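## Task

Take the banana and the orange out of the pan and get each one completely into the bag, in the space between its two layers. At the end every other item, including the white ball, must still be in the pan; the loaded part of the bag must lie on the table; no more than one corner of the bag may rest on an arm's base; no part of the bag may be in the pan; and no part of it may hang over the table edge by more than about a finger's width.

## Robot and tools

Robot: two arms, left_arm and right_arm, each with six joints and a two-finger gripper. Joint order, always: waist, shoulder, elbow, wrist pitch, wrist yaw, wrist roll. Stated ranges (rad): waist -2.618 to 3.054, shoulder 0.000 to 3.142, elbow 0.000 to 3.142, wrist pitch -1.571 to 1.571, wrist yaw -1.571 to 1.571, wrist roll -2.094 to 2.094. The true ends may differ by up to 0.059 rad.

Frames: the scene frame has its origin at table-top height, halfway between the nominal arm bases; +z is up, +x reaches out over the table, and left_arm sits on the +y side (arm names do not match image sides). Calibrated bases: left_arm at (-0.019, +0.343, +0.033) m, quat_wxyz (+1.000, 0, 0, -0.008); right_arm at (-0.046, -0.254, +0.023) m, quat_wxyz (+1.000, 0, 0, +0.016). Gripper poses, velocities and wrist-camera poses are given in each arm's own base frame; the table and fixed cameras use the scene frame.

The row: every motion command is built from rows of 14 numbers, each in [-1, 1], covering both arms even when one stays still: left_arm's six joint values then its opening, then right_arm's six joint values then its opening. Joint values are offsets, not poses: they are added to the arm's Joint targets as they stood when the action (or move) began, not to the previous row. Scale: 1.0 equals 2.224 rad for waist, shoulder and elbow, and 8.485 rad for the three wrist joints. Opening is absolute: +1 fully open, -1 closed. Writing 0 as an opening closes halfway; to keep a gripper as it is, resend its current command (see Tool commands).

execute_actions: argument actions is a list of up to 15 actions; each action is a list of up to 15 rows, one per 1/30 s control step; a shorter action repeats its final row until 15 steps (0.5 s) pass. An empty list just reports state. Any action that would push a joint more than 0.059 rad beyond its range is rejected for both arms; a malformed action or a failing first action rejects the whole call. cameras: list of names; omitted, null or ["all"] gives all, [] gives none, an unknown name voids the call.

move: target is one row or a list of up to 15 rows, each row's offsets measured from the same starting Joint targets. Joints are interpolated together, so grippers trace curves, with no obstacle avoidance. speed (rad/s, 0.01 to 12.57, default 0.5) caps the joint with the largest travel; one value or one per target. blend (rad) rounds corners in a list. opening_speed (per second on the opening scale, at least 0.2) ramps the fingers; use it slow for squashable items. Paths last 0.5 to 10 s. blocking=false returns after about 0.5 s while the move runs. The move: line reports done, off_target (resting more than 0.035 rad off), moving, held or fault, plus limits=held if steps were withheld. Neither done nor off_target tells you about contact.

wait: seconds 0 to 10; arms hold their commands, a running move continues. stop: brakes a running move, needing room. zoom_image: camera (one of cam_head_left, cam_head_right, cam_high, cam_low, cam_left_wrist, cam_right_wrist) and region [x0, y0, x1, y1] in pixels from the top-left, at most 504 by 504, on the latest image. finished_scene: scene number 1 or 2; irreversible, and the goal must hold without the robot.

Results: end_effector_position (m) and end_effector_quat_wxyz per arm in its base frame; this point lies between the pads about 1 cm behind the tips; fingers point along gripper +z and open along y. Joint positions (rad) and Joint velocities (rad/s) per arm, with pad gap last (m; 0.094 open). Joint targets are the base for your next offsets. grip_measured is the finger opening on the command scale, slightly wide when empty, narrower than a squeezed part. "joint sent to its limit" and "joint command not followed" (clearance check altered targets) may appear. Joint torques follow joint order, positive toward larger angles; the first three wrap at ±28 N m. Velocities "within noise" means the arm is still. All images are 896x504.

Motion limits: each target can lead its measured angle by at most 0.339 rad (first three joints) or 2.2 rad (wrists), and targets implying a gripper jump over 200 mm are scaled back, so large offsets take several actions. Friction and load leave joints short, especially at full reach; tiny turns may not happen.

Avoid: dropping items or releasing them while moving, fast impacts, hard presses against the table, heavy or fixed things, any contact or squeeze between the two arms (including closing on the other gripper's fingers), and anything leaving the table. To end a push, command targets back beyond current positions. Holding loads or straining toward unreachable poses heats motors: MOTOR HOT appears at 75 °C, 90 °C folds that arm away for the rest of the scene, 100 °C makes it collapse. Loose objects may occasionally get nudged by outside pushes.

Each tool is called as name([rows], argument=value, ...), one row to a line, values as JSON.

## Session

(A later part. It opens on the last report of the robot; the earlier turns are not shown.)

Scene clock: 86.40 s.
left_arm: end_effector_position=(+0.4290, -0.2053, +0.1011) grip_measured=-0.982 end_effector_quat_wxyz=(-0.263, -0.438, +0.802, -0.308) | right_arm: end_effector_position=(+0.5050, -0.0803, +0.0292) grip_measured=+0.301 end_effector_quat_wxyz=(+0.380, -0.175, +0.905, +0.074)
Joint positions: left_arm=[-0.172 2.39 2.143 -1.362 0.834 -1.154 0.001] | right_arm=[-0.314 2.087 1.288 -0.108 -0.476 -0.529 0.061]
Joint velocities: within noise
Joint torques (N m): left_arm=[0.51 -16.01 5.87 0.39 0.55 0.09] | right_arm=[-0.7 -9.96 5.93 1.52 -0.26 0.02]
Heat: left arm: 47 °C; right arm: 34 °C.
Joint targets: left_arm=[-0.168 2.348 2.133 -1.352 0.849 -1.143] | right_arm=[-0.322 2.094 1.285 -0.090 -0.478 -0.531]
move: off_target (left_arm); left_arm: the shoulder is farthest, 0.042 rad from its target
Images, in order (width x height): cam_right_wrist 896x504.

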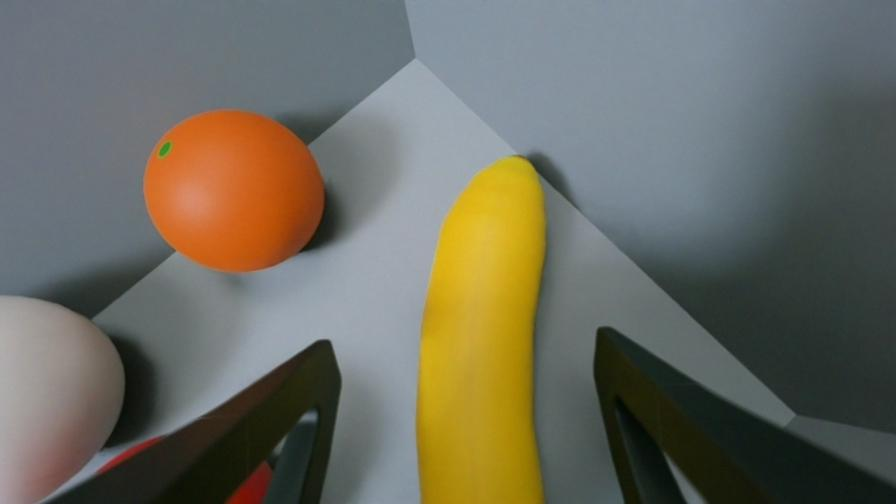

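move(target=[0,0,0,0,0,0,-1,0,0.0273,-0.0146,0.0109,0,0,0.3], speed=0.25, cameras=["cam_right_wrist"])

Scene clock: 87.87 s.
left_arm: end_effector_position=(+0.4290, -0.2053, +0.1011) grip_measured=-0.982 end_effector_quat_wxyz=(-0.263, -0.438, +0.802, -0.308) | right_arm: end_effector_position=(+0.5065, -0.0805, +0.0061) grip_measured=+0.301 end_effector_quat_wxyz=(+0.384, -0.176, +0.903, +0.072)
Joint positions: left_arm=[-0.172 2.39 2.143 -1.362 0.834 -1.154 0.001] | right_arm=[-0.314 2.139 1.256 -0.014 -0.477 -0.529 0.061]
Joint velocities: left_arm=[within noise] | right_arm=[0.002 -0.012 -0.007 -0.154 -0.022 -0.007 0]
Joint torques (N m): left_arm=[0.53 -15.99 5.89 0.39 0.55 0.07] | right_arm=[-0.69 -9.36 5.56 1.55 -0.24 0.02]
Heat: left arm: 47 °C; right arm: 34 °C.
Joint targets: left_arm=[-0.168 2.348 2.133 -1.352 0.849 -1.143] | right_arm=[-0.322 2.155 1.252 0.003 -0.478 -0.531]
move: off_target (left_arm); left_arm: the shoulder is farthest, 0.042 rad from its target
Images, in order (width x height): cam_right_wrist 896x504.

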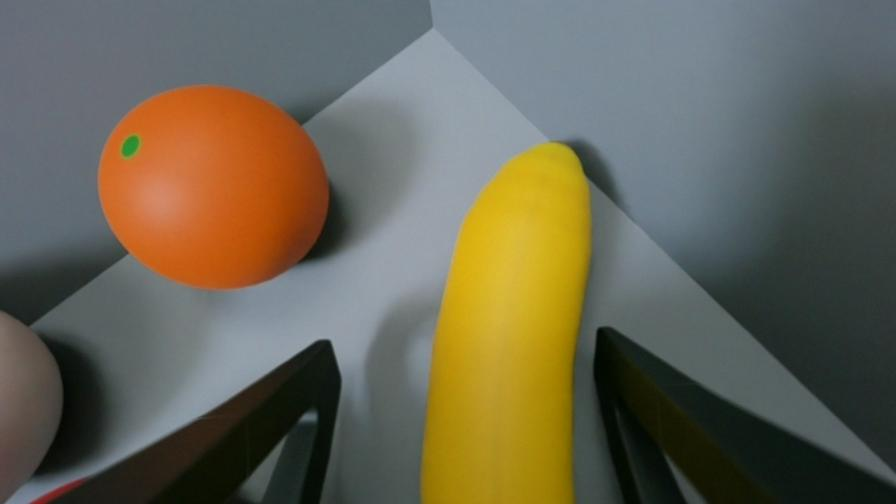

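move([
  [0,0,0,0,0,0,-1,-0.0115,0,0,0,0,0,0.3],
  [0,0,0,0,0,0,-1,-0.0115,0.0085,-0.0036,0.0028,0,0,0.3],
], speed=0.25, cameras=["cam_right_wrist"])

Scene clock: 88.90 s.
left_arm: end_effector_position=(+0.4290, -0.2053, +0.1011) grip_measured=-0.982 end_effector_quat_wxyz=(-0.263, -0.438, +0.802, -0.308) | right_arm: end_effector_position=(+0.5056, -0.0923, -0.0004) grip_measured=+0.301 end_effector_quat_wxyz=(+0.387, -0.167, +0.904, +0.067)
Joint positions: left_arm=[-0.172 2.39 2.143 -1.362 0.834 -1.154 0.001] | right_arm=[-0.337 2.157 1.25 0.015 -0.479 -0.529 0.061]
Joint velocities: within noise
Joint torques (N m): left_arm=[0.57 -16.01 5.91 0.38 0.55 0.08] | right_arm=[-0.98 -9.26 5.38 1.49 -0.23 0.02]
Heat: left arm: 48 °C; right arm: 35 °C.
Joint targets: left_arm=[-0.168 2.348 2.133 -1.352 0.849 -1.143] | right_arm=[-0.347 2.174 1.244 0.026 -0.478 -0.531]
move: off_target (left_arm); left_arm: the shoulder is farthest, 0.042 rad from its target
Images, in order (width x height): cam_right_wrist 896x504.

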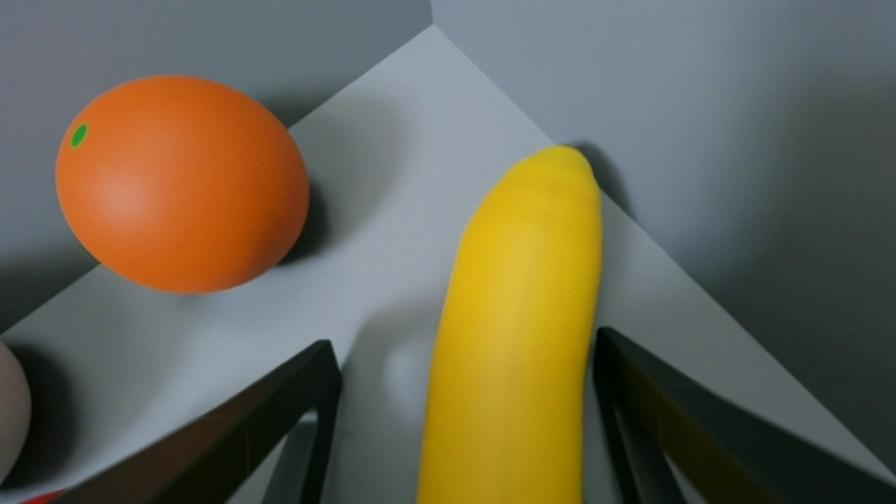

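move(target=[0,0,0,0,0,0,-1,0,0,0,0,0,0,-0.55], opening_speed=0.4, cameras=["cam_right_wrist"])

Scene clock: 91.43 s.
left_arm: end_effector_position=(+0.4290, -0.2053, +0.1011) grip_measured=-0.982 end_effector_quat_wxyz=(-0.263, -0.438, +0.802, -0.308) | right_arm: end_effector_position=(+0.5056, -0.0923, -0.0004) grip_measured=-0.425 end_effector_quat_wxyz=(+0.387, -0.167, +0.904, +0.067)
Joint positions: left_arm=[-0.172 2.39 2.143 -1.362 0.834 -1.154 0.001] | right_arm=[-0.337 2.157 1.25 0.015 -0.479 -0.529 0.027]
Joint velocities: within noise
Joint torques (N m): left_arm=[0.5 -15.97 5.89 0.39 0.55 0.07] | right_arm=[-0.95 -9.29 5.37 1.5 -0.23 0.02]
Heat: left arm: 48 °C; right arm: 35 °C.
Joint targets: left_arm=[-0.168 2.348 2.133 -1.352 0.849 -1.143] | right_arm=[-0.347 2.174 1.244 0.026 -0.478 -0.531]
move: off_target (left_arm); left_arm: the shoulder is farthest, 0.042 rad from its target
Images, in order (width x height): cam_right_wrist 896x504.

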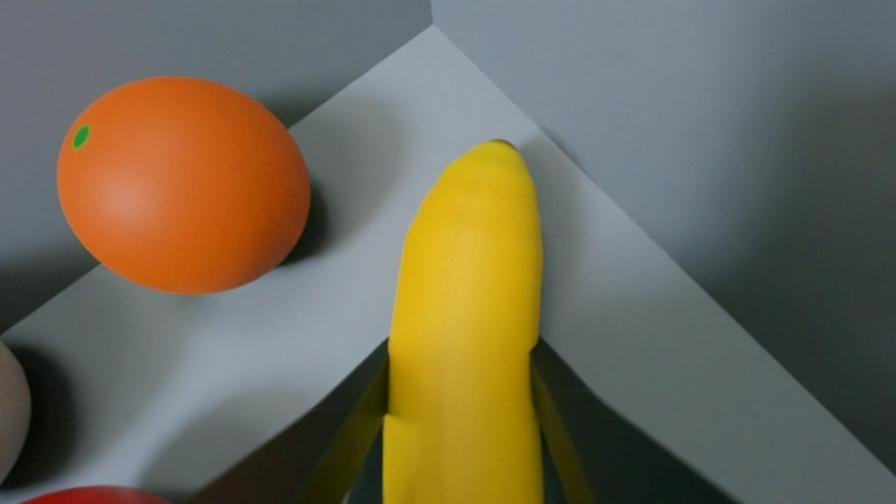

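move([
  [0,0,0,0,0,0,-1,0,-0.0968,0.025,-0.0314,0,0,-0.6],
  [0,0,0,0,0,0,-1,0,-0.1685,0.0402,-0.0542,0,0,-0.6],
  [0,0,0,0,0,0,-1,0.156,-0.4829,-0.1996,-0.0738,0.0563,0.0626,-0.6],
], speed=[0.3,0.6,0.8], blend=0.05, cameras=["cam_right_wrist","cam_head_right","cam_low"])

Scene clock: 94.83 s.
left_arm: end_effector_position=(+0.4290, -0.2053, +0.1011) grip_measured=-0.982 end_effector_quat_wxyz=(-0.263, -0.438, +0.802, -0.308) | right_arm: end_effector_position=(+0.3063, -0.0004, +0.1356) grip_measured=-0.426 end_effector_quat_wxyz=(+0.321, -0.002, +0.947, +0.002)
Joint positions: left_arm=[-0.172 2.39 2.143 -1.362 0.834 -1.154 0.001] | right_arm=[-0.007 1.115 0.802 -0.604 -0.01 -0.008 0.027]
Joint velocities: within noise
Joint torques (N m): left_arm=[0.51 -16.01 5.91 0.39 0.55 0.09] | right_arm=[0.73 -4.45 6.93 1.46 0.08 0.16]
Heat: left arm: 49 °C; right arm: 36 °C.
Joint targets: left_arm=[-0.168 2.348 2.133 -1.352 0.849 -1.143] | right_arm=[0.000 1.100 0.800 -0.600 0.000 0.000]
move: off_target (left_arm); left_arm: the shoulder is farthest, 0.042 rad from its target
Images, in order (width x height): cam_head_right 896x504, cam_low 896x504, cam_right_wrist 896x504.

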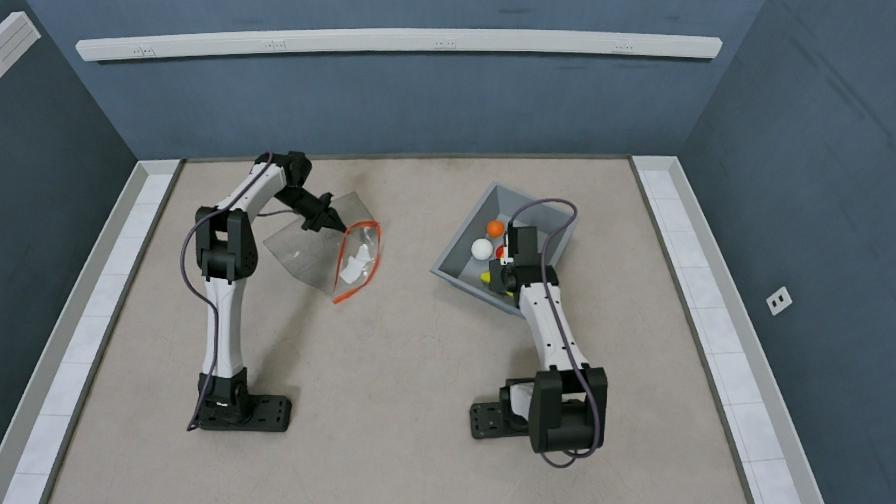

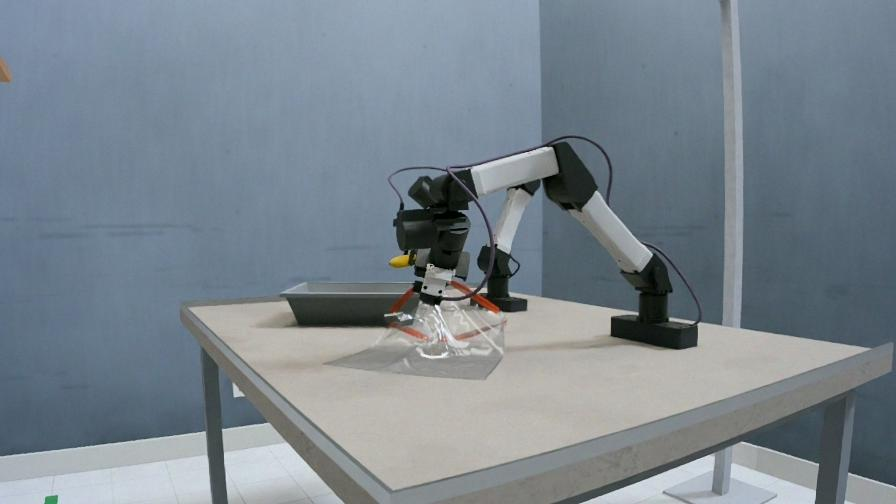

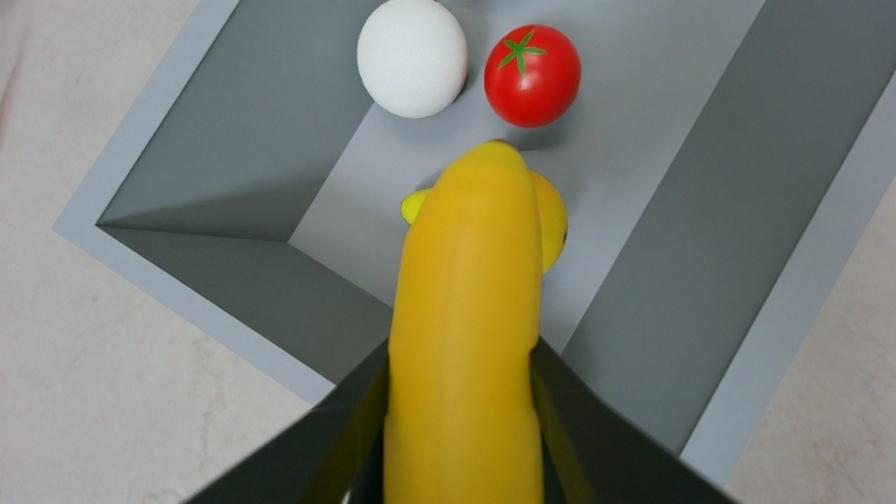

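move(target=[0,0,0,0,0,0,-1,0.324,0,0,0,0,0,-0.6], speed=0.9, cameras=["cam_right_wrist","cam_head_right","cam_high"])

Scene clock: 107.97 s.
left_arm: end_effector_position=(+0.4290, -0.2053, +0.1011) grip_measured=-0.982 end_effector_quat_wxyz=(-0.263, -0.438, +0.802, -0.308) | right_arm: end_effector_position=(+0.2311, +0.2011, +0.1356) grip_measured=-0.426 end_effector_quat_wxyz=(+0.301, -0.334, +0.886, +0.113)
Joint positions: left_arm=[-0.172 2.39 2.143 -1.362 0.834 -1.154 0.001] | right_arm=[0.714 1.115 0.802 -0.604 -0.003 -0.006 0.027]
Joint velocities: within noise
Joint torques (N m): left_arm=[0.54 -15.98 5.89 0.39 0.55 0.08] | right_arm=[0.65 -4.45 6.94 1.46 0 0.11]
Heat: left arm: 51 °C; right arm: 35 °C.
Joint targets: left_arm=[-0.168 2.348 2.133 -1.352 0.849 -1.143] | right_arm=[0.721 1.100 0.800 -0.600 0.000 0.000]
move: off_target (left_arm); left_arm: the shoulder is farthest, 0.042 rad from its target
Images, in order (width x height): cam_head_right 896x504, cam_high 896x504, cam_right_wrist 896x504.

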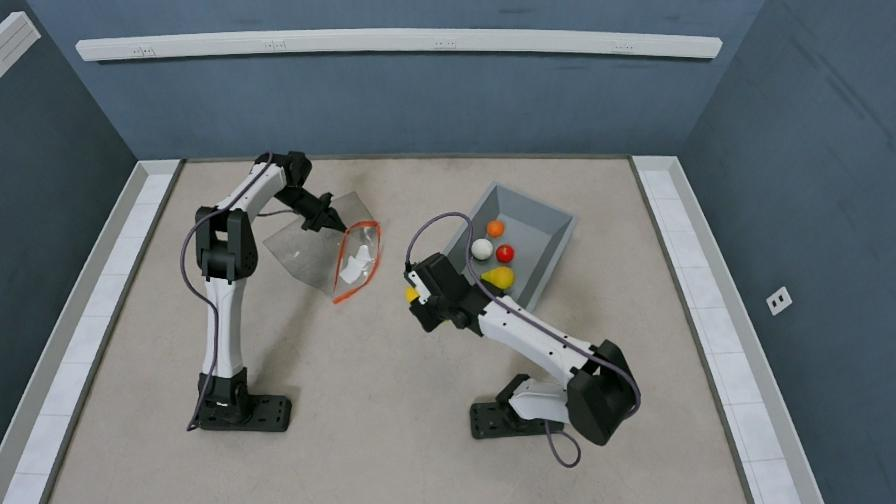

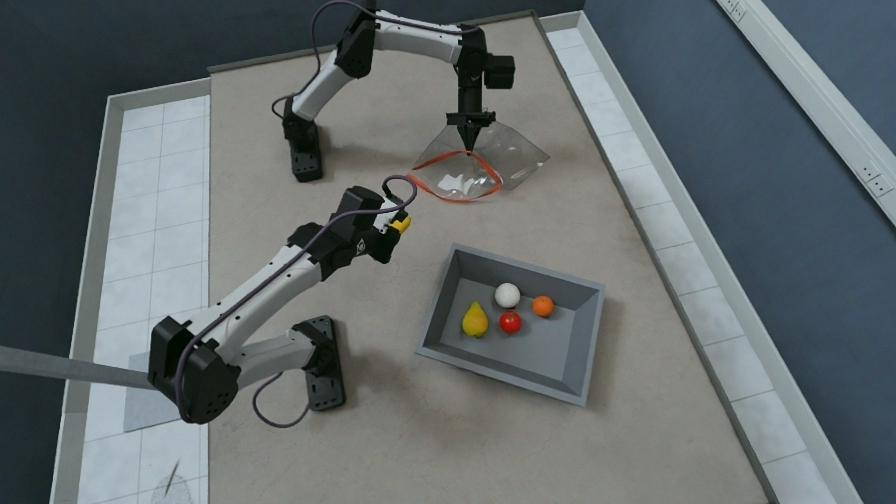

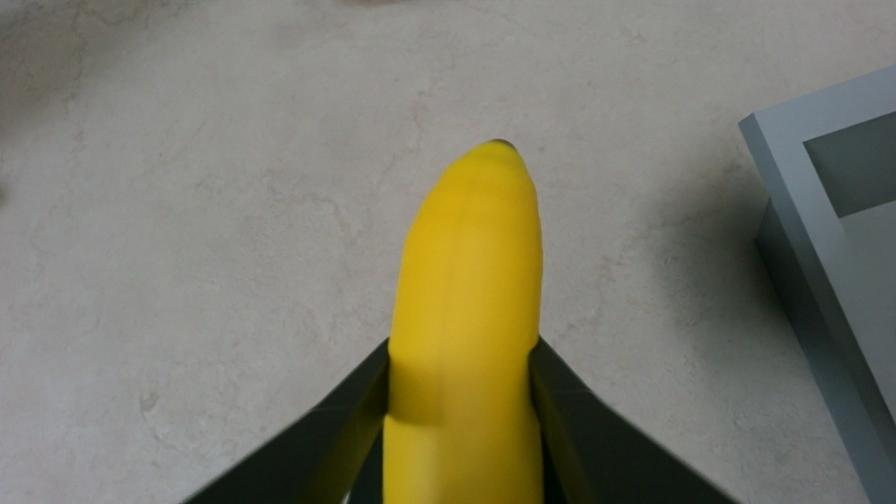

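move(target=[0,0,0,0,0,0,-1,0.0445,0.2125,-0.1169,0.1217,0,0,-0.6], speed=0.5, cameras=["cam_right_wrist","cam_head_right","cam_high","cam_low"])

Scene clock: 112.63 s.
left_arm: end_effector_position=(+0.4290, -0.2053, +0.1011) grip_measured=-0.982 end_effector_quat_wxyz=(-0.263, -0.438, +0.802, -0.308) | right_arm: end_effector_position=(+0.2746, +0.2908, +0.0569) grip_measured=-0.426 end_effector_quat_wxyz=(+0.423, -0.354, +0.814, +0.182)
Joint positions: left_arm=[-0.172 2.39 2.143 -1.362 0.834 -1.154 0.001] | right_arm=[0.813 1.564 0.542 0.409 -0.003 -0.006 0.027]
Joint velocities: within noise
Joint torques (N m): left_arm=[0.49 -16.02 5.87 0.38 0.53 0.07] | right_arm=[0.73 -5.01 5.75 1.97 0.01 0.11]
Heat: left arm: 52 °C; right arm: 35 °C.
Joint targets: left_arm=[-0.168 2.348 2.133 -1.352 0.849 -1.143] | right_arm=[0.820 1.572 0.540 0.433 0.000 0.000]
move: off_target (left_arm); left_arm: the shoulder is farthest, 0.042 rad from its target
Images, in order (width x height): cam_head_right 896x504, cam_high 896x504, cam_low 896x504, cam_right_wrist 896x504.

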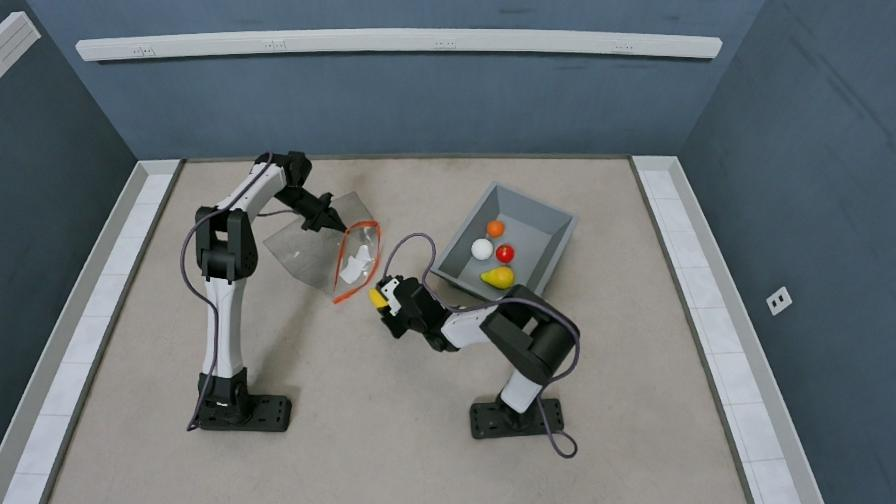

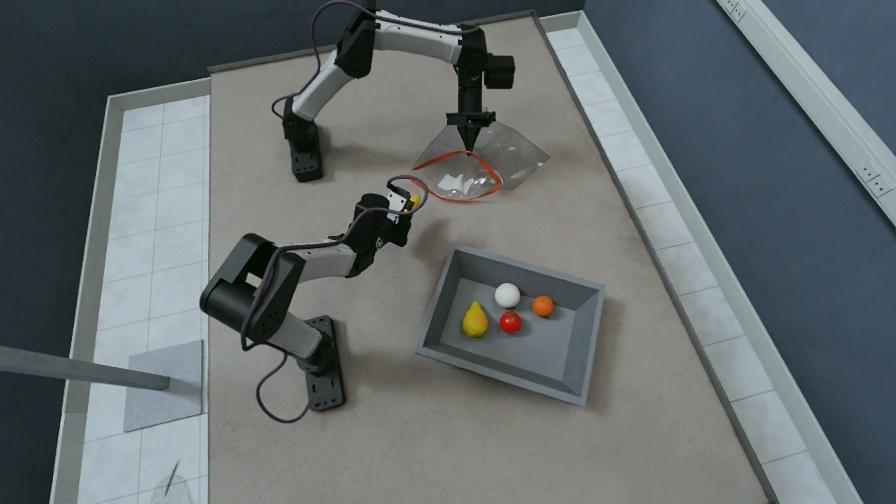

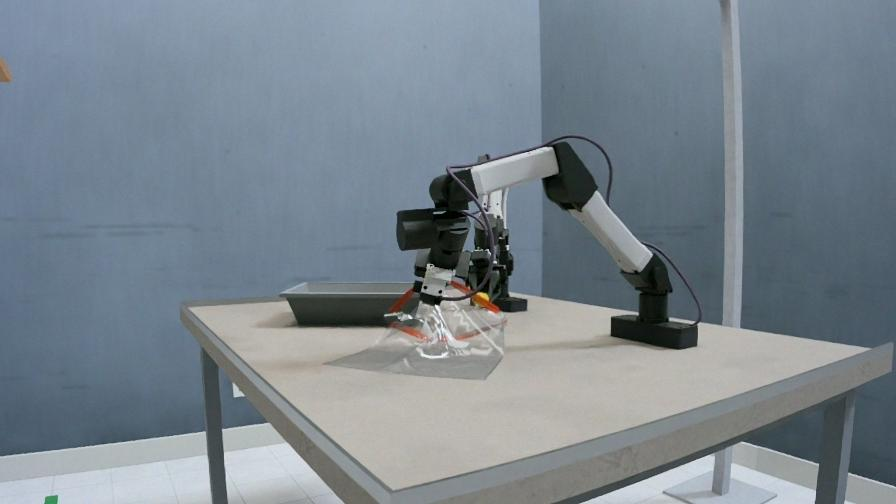

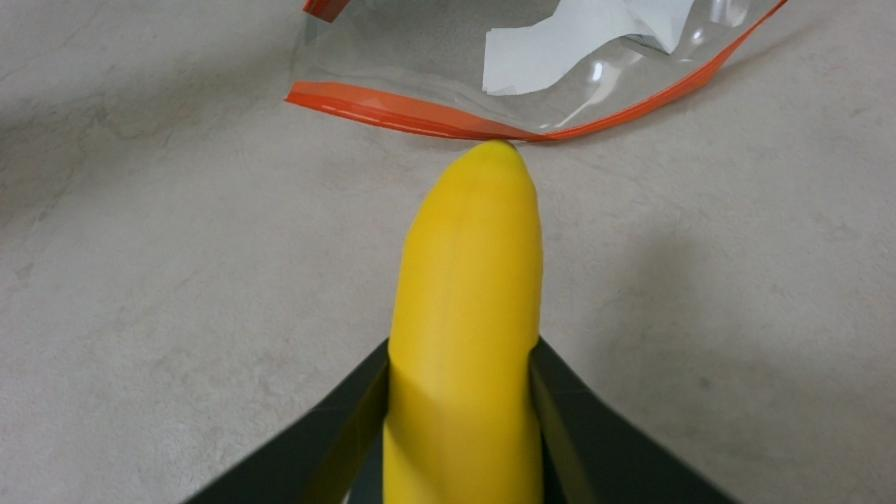

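move(target=[0,0,0,0,0,0,-1,0,0.1123,0.1206,-0.0023,0,0,-0.6], speed=0.3, cameras=["cam_right_wrist","cam_low"])

Scene clock: 114.53 s.
left_arm: end_effector_position=(+0.4290, -0.2053, +0.1011) grip_measured=-0.982 end_effector_quat_wxyz=(-0.263, -0.438, +0.802, -0.308) | right_arm: end_effector_position=(+0.3176, +0.3362, +0.0470) grip_measured=-0.426 end_effector_quat_wxyz=(+0.420, -0.355, +0.815, +0.181)
Joint positions: left_arm=[-0.172 2.39 2.143 -1.362 0.834 -1.154 0.001] | right_arm=[0.813 1.811 0.783 0.408 -0.003 -0.006 0.027]
Joint velocities: within noise
Joint torques (N m): left_arm=[0.55 -15.98 5.9 0.39 0.54 0.09] | right_arm=[0.72 -6.89 8.21 1.76 0 0.11]
Heat: left arm: 52 °C; right arm: 35 °C.
Joint targets: left_arm=[-0.168 2.348 2.133 -1.352 0.849 -1.143] | right_arm=[0.820 1.822 0.808 0.413 0.000 0.000]
move: off_target (left_arm); left_arm: the shoulder is farthest, 0.042 rad from its target
Images, in order (width x height): cam_low 896x504, cam_right_wrist 896x504.

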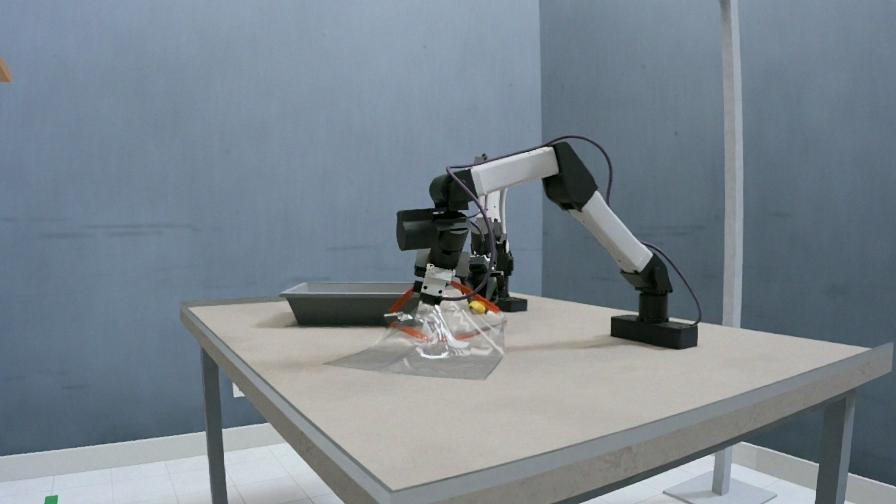

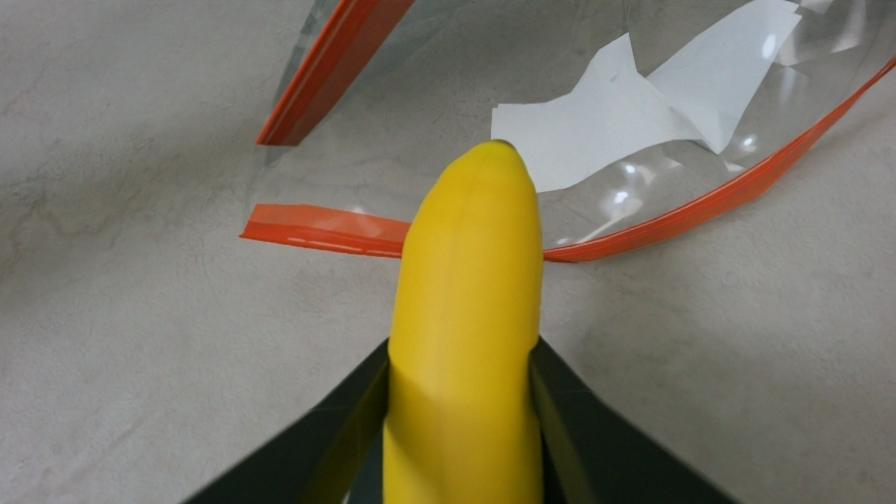

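move(target=[0,0,0,0,0,0,-1,0,0.0672,0.0977,-0.008,0,0,-0.6], speed=0.25, cameras=["cam_right_wrist","cam_low","cam_head_right"])

Scene clock: 116.40 s.
left_arm: end_effector_position=(+0.4290, -0.2053, +0.1011) grip_measured=-0.982 end_effector_quat_wxyz=(-0.263, -0.438, +0.802, -0.308) | right_arm: end_effector_position=(+0.3513, +0.3718, +0.0477) grip_measured=-0.426 end_effector_quat_wxyz=(+0.421, -0.355, +0.815, +0.181)
Joint positions: left_arm=[-0.172 2.39 2.143 -1.362 0.834 -1.154 0.001] | right_arm=[0.813 1.959 0.999 0.34 -0.003 -0.006 0.027]
Joint velocities: within noise
Joint torques (N m): left_arm=[0.53 -15.99 5.9 0.38 0.56 0.07] | right_arm=[0.72 -8.27 8.58 1.75 0 0.11]
Heat: left arm: 53 °C; right arm: 35 °C.
Joint targets: left_arm=[-0.168 2.348 2.133 -1.352 0.849 -1.143] | right_arm=[0.820 1.971 1.026 0.346 0.000 0.000]
move: off_target (left_arm); left_arm: the shoulder is farthest, 0.042 rad from its target
Images, in order (width x height): cam_head_right 896x504, cam_low 896x504, cam_right_wrist 896x504.

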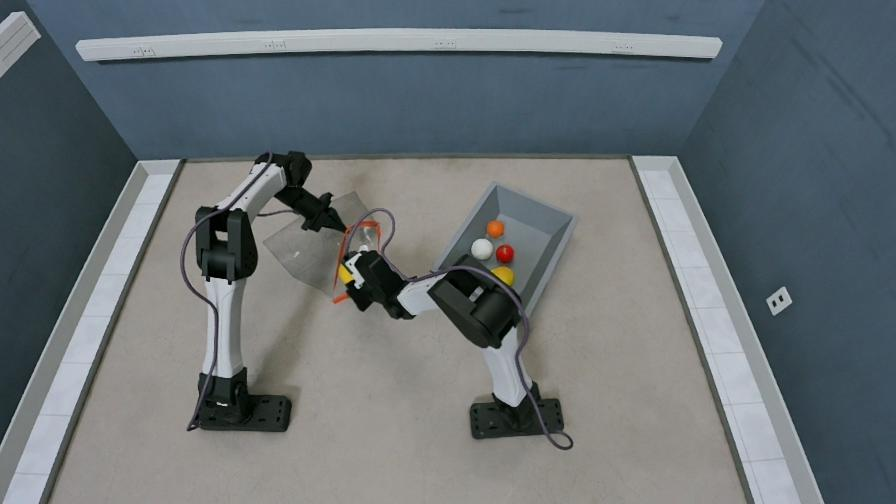

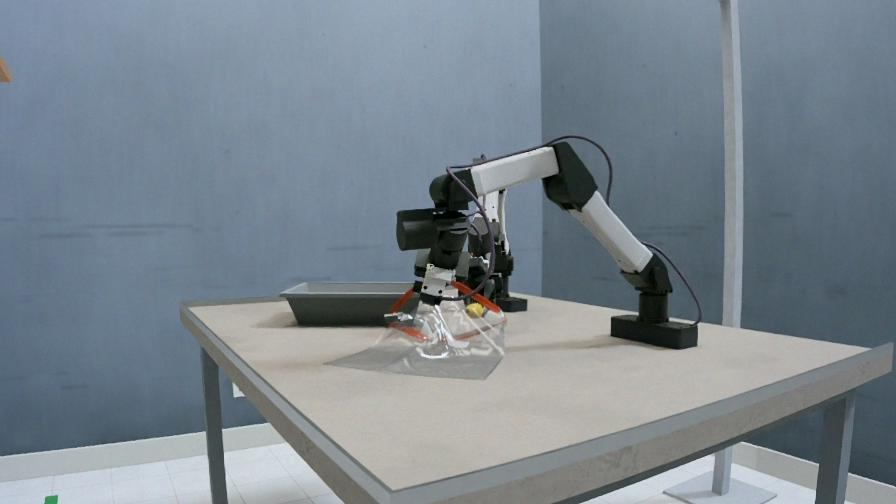

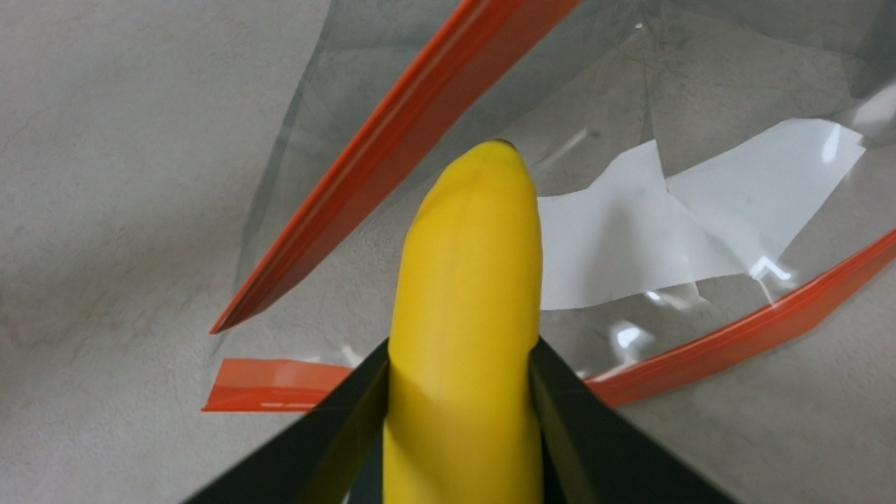

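move([
  [0,0,0,0,0,0,-1,0,-0.0672,-0.0977,0.008,0,0,-0.6],
  [0,0,0,0,0,0,-1,0,-0.1794,-0.2185,0.01025,0,0,-0.6],
  [0,0,0,0,0,0,-1,-0.0225,-0.1562,-0.1562,-0.019,0,0,-0.6],
], speed=0.4, blend=0.04, cameras=["cam_right_wrist","cam_low"])

Scene clock: 120.10 s.
left_arm: end_effector_position=(+0.4290, -0.2053, +0.1011) grip_measured=-0.982 end_effector_quat_wxyz=(-0.263, -0.438, +0.802, -0.308) | right_arm: end_effector_position=(+0.2833, +0.2786, +0.0372) grip_measured=-0.426 end_effector_quat_wxyz=(+0.357, -0.352, +0.853, +0.146)
Joint positions: left_arm=[-0.172 2.39 2.143 -1.362 0.834 -1.154 0.001] | right_arm=[0.776 1.612 0.654 0.18 -0.003 -0.006 0.027]
Joint velocities: within noise
Joint torques (N m): left_arm=[0.57 -15.98 5.91 0.39 0.54 0.08] | right_arm=[-0.59 -5.18 8.28 1.7 0 0.11]
Heat: left arm: 53 °C; right arm: 35 °C.
Joint targets: left_arm=[-0.168 2.348 2.133 -1.352 0.849 -1.143] | right_arm=[0.769 1.624 0.678 0.184 0.000 0.000]
move: off_target (left_arm); left_arm: the shoulder is farthest, 0.042 rad from its target
Images, in order (width x height): cam_low 896x504, cam_right_wrist 896x504.

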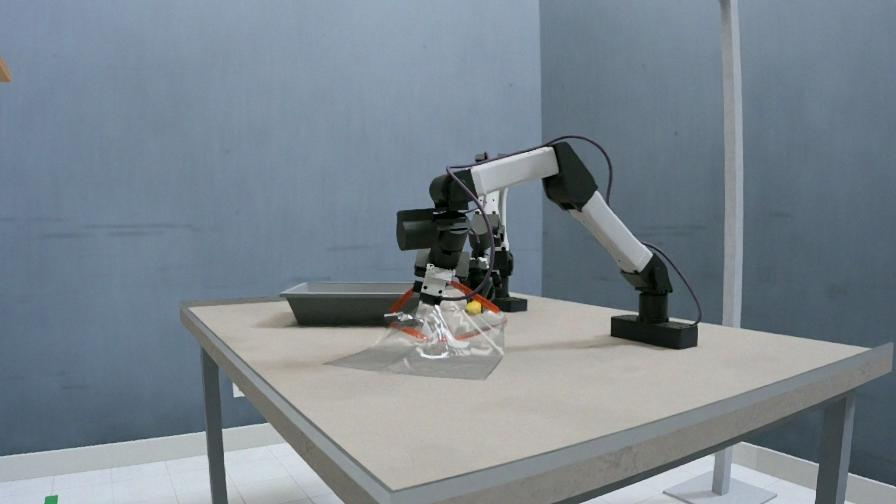

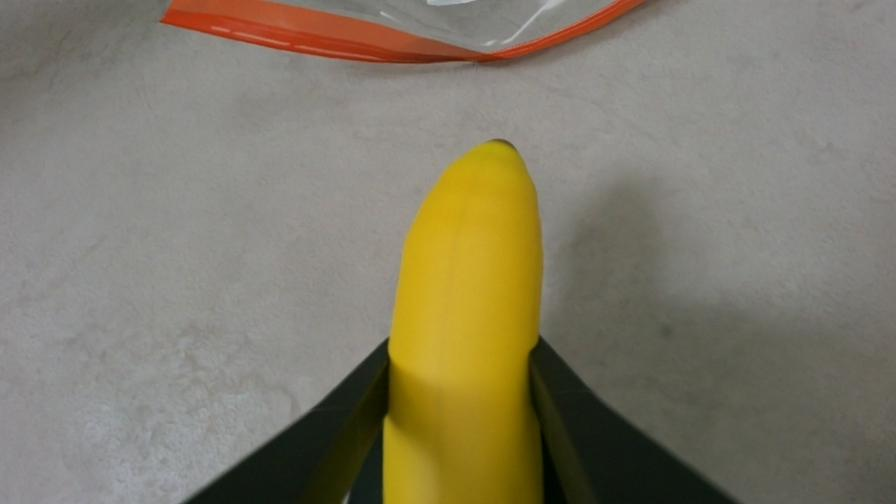

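move(target=[0,0,0,0,0,0,-1,0,0.0655,-0.0284,0.0248,0,0,-0.6], speed=0.2, cameras=["cam_right_wrist","cam_low"])

Scene clock: 122.10 s.
left_arm: end_effector_position=(+0.4290, -0.2053, +0.1011) grip_measured=-0.982 end_effector_quat_wxyz=(-0.263, -0.438, +0.802, -0.308) | right_arm: end_effector_position=(+0.2879, +0.2831, +0.0019) grip_measured=-0.426 end_effector_quat_wxyz=(+0.360, -0.352, +0.851, +0.147)
Joint positions: left_arm=[-0.172 2.39 2.143 -1.362 0.834 -1.154 0.001] | right_arm=[0.776 1.76 0.617 0.372 -0.003 -0.006 0.027]
Joint velocities: within noise
Joint torques (N m): left_arm=[0.53 -15.99 5.87 0.39 0.54 0.08] | right_arm=[-0.61 -5.98 5.03 1.82 0.01 0.11]
Heat: left arm: 54 °C; right arm: 35 °C.
Joint targets: left_arm=[-0.168 2.348 2.133 -1.352 0.849 -1.143] | right_arm=[0.769 1.770 0.615 0.394 0.000 0.000]
move: off_target (left_arm); left_arm: the shoulder is farthest, 0.042 rad from its target
Images, in order (width x height): cam_low 896x504, cam_right_wrist 896x504.

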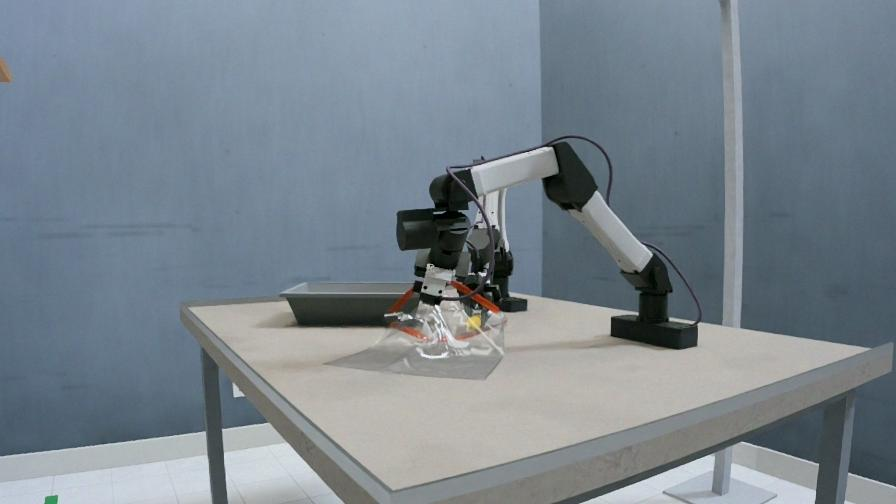

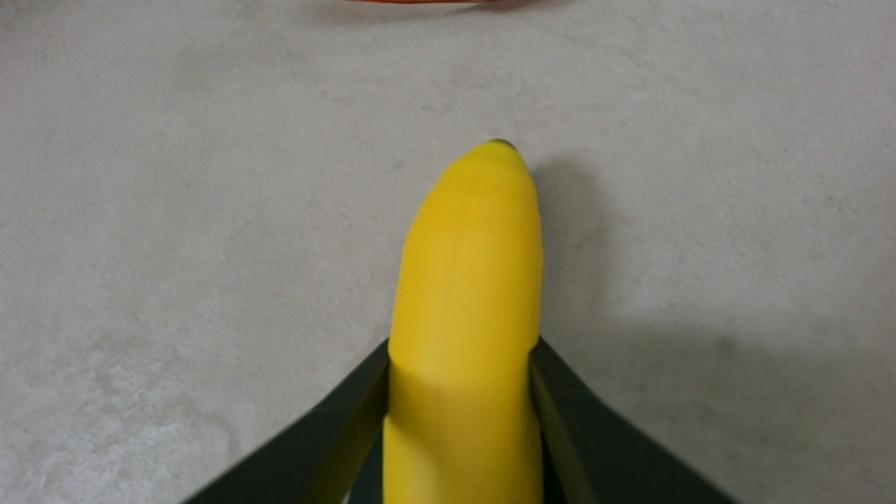

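move(target=[0,0,0,0,0,0,-1,0,0.0081,-0.0027,0.0028,0,0,-0.6], speed=0.1, cameras=["cam_right_wrist"])

Scene clock: 123.27 s.
left_arm: end_effector_position=(+0.4290, -0.2053, +0.1011) grip_measured=-0.982 end_effector_quat_wxyz=(-0.263, -0.438, +0.802, -0.308) | right_arm: end_effector_position=(+0.2881, +0.2833, -0.0022) grip_measured=-0.426 end_effector_quat_wxyz=(+0.361, -0.351, +0.851, +0.148)
Joint positions: left_arm=[-0.172 2.39 2.143 -1.362 0.834 -1.154 0.001] | right_arm=[0.776 1.777 0.612 0.396 -0.003 -0.006 0.027]
Joint velocities: within noise
Joint torques (N m): left_arm=[0.53 -15.98 5.9 0.38 0.54 0.08] | right_arm=[-0.57 -5.93 4.82 1.83 0 0.1]
Heat: left arm: 54 °C; right arm: 35 °C.
Joint targets: left_arm=[-0.168 2.348 2.133 -1.352 0.849 -1.143] | right_arm=[0.769 1.788 0.609 0.419 0.000 0.000]
move: off_target (left_arm); left_arm: the shoulder is farthest, 0.042 rad from its target
Images, in order (width x height): cam_right_wrist 896x504.

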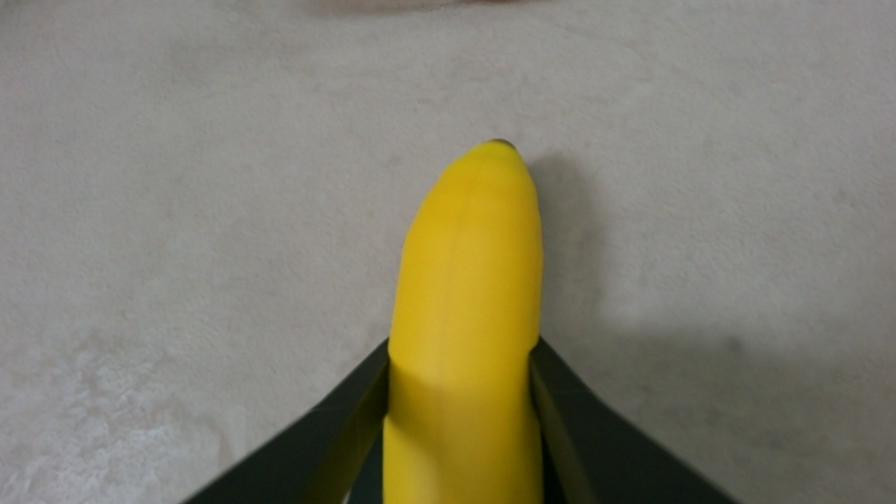

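move(target=[0,0,0,0,0,0,-1,0,0.0081,-0.0027,0.0028,0,0,-0.6], speed=0.1, cameras=[])

move(target=[0,0,0,0,0,0,-1,0,0.0081,-0.0027,0.0028,0,0,-0.6], speed=0.1, cameras=["cam_right_wrist"])

Scene clock: 124.33 s.
left_arm: end_effector_position=(+0.4290, -0.2053, +0.1011) grip_measured=-0.982 end_effector_quat_wxyz=(-0.263, -0.438, +0.802, -0.308) | right_arm: end_effector_position=(+0.2895, +0.2847, -0.0037) grip_measured=-0.426 end_effector_quat_wxyz=(+0.366, -0.351, +0.849, +0.150)
Joint positions: left_arm=[-0.172 2.39 2.143 -1.362 0.834 -1.154 0.001] | right_arm=[0.776 1.792 0.608 0.427 -0.003 -0.006 0.027]
Joint velocities: within noise
Joint torques (N m): left_arm=[0.53 -15.99 5.89 0.39 0.54 0.08] | right_arm=[-0.59 -5.82 4.63 1.78 0.01 0.11]
Heat: left arm: 54 °C; right arm: 35 °C.
Joint targets: left_arm=[-0.168 2.348 2.133 -1.352 0.849 -1.143] | right_arm=[0.769 1.806 0.603 0.442 0.000 0.000]
move: off_target (left_arm); left_arm: the shoulder is farthest, 0.042 rad from its target
No camera images: "cameras" was empty.

Scene clock: 125.17 s.
left_arm: end_effector_position=(+0.4290, -0.2053, +0.1011) grip_measured=-0.982 end_effector_quat_wxyz=(-0.263, -0.438, +0.802, -0.308) | right_arm: end_effector_position=(+0.2915, +0.2866, -0.0039) grip_measured=-0.426 end_effector_quat_wxyz=(+0.373, -0.349, +0.846, +0.153)
Joint positions: left_arm=[-0.172 2.39 2.143 -1.362 0.834 -1.154 0.001] | right_arm=[0.776 1.805 0.603 0.462 -0.003 -0.006 0.027]
Joint velocities: within noise
Joint torques (N m): left_arm=[0.51 -16.01 5.89 0.38 0.54 0.07] | right_arm=[-0.59 -5.3 4.36 1.68 0 0.11]
Heat: left arm: 54 °C; right arm: 35 °C.
Joint targets: left_arm=[-0.168 2.348 2.133 -1.352 0.849 -1.143] | right_arm=[0.769 1.824 0.597 0.466 0.000 0.000]
move: off_target (left_arm); left_arm: the shoulder is farthest, 0.042 rad from its target
Images, in order (width x height): cam_right_wrist 896x504.

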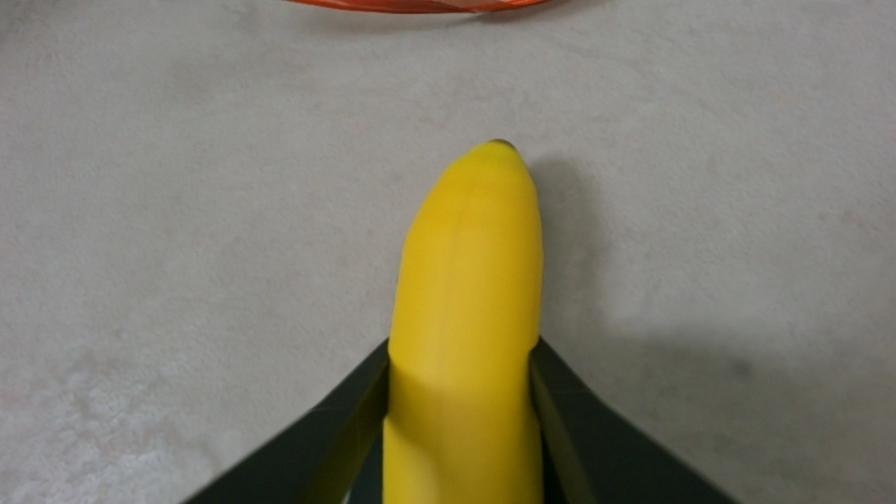

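move(target=[0,0,0,0,0,0,-1,0,0,0,0,0,0,0.1], opening_speed=0.5, cameras=["cam_right_wrist"])

Scene clock: 126.97 s.
left_arm: end_effector_position=(+0.4290, -0.2053, +0.1011) grip_measured=-0.982 end_effector_quat_wxyz=(-0.263, -0.438, +0.802, -0.308) | right_arm: end_effector_position=(+0.2914, +0.2865, -0.0051) grip_measured=+0.099 end_effector_quat_wxyz=(+0.373, -0.349, +0.846, +0.153)
Joint positions: left_arm=[-0.172 2.39 2.143 -1.362 0.834 -1.154 0.001] | right_arm=[0.776 1.81 0.603 0.465 -0.003 -0.006 0.052]
Joint velocities: within noise
Joint torques (N m): left_arm=[0.5 -15.98 5.91 0.4 0.54 0.08] | right_arm=[-0.58 -5.71 4.36 1.64 0 0.11]
Heat: left arm: 54 °C; right arm: 35 °C.
Joint targets: left_arm=[-0.168 2.348 2.133 -1.352 0.849 -1.143] | right_arm=[0.769 1.824 0.597 0.466 0.000 0.000]
move: off_target (left_arm); left_arm: the shoulder is farthest, 0.042 rad from its target
Images, in order (width x height): cam_right_wrist 896x504.

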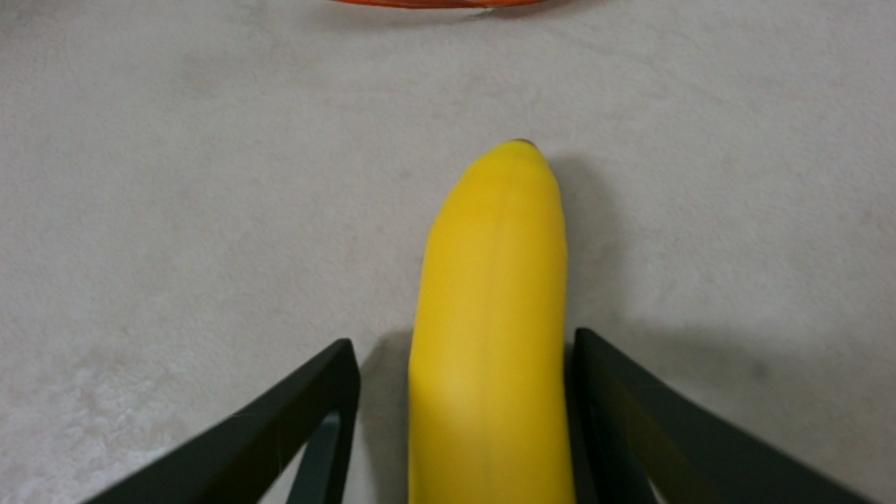

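move([
  [0,0,0,0,0,0,-1,-0.0063,-0.0006,-0.0702,0.0337,0,0,0.2],
  [0,0,0,0,0,0,-1,-0.0063,0.0471,-0.1389,0.0795,0,0,0.2],
], speed=0.3, blend=0.03, opening_speed=0.5, cameras=["cam_right_wrist","cam_low","cam_head_right"])

Scene clock: 130.70 s.
left_arm: end_effector_position=(+0.4290, -0.2053, +0.1011) grip_measured=-0.982 end_effector_quat_wxyz=(-0.263, -0.438, +0.802, -0.308) | right_arm: end_effector_position=(+0.2692, +0.2582, -0.0066) grip_measured=+0.199 end_effector_quat_wxyz=(+0.471, -0.324, +0.799, +0.189)
Joint positions: left_arm=[-0.172 2.39 2.143 -1.362 0.834 -1.154 0.001] | right_arm=[0.763 1.917 0.292 1.119 -0.003 -0.006 0.056]
Joint velocities: within noise
Joint torques (N m): left_arm=[0.51 -15.99 5.87 0.39 0.54 0.09] | right_arm=[-0.72 -5 2.52 2.07 0.01 0.11]
Heat: left arm: 55 °C; right arm: 35 °C.
Joint targets: left_arm=[-0.168 2.348 2.133 -1.352 0.849 -1.143] | right_arm=[0.756 1.928 0.288 1.140 0.000 0.000]
move: off_target (left_arm); left_arm: the shoulder is farthest, 0.042 rad from its target
Images, in order (width x height): cam_head_right 896x504, cam_low 896x504, cam_right_wrist 896x504.

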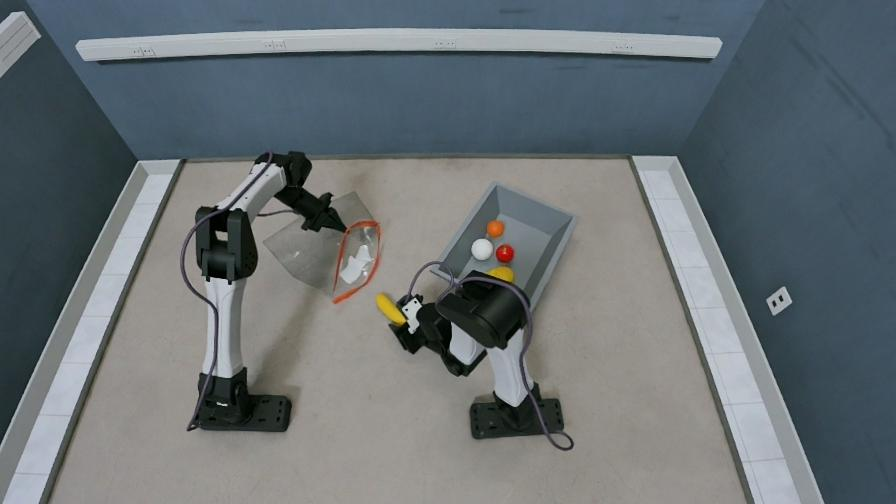

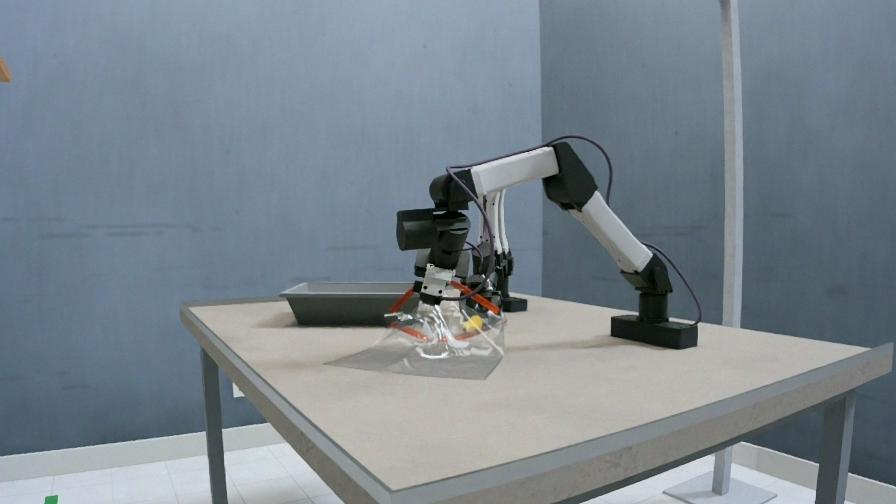

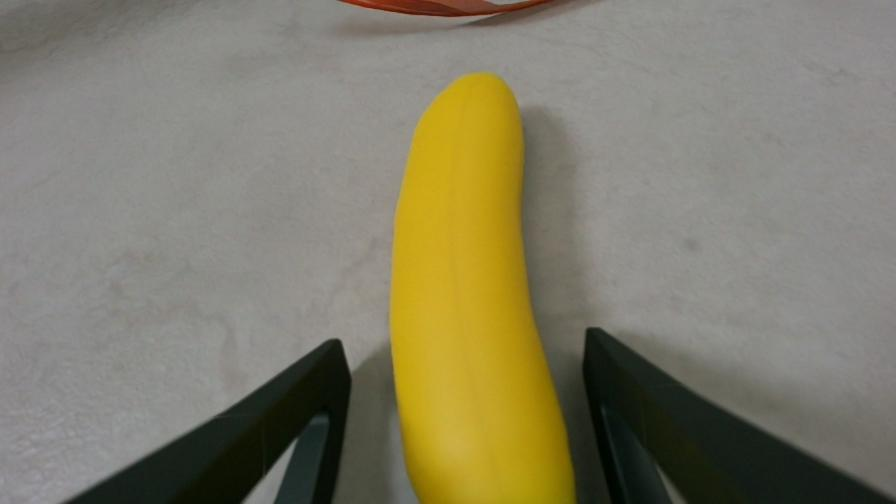

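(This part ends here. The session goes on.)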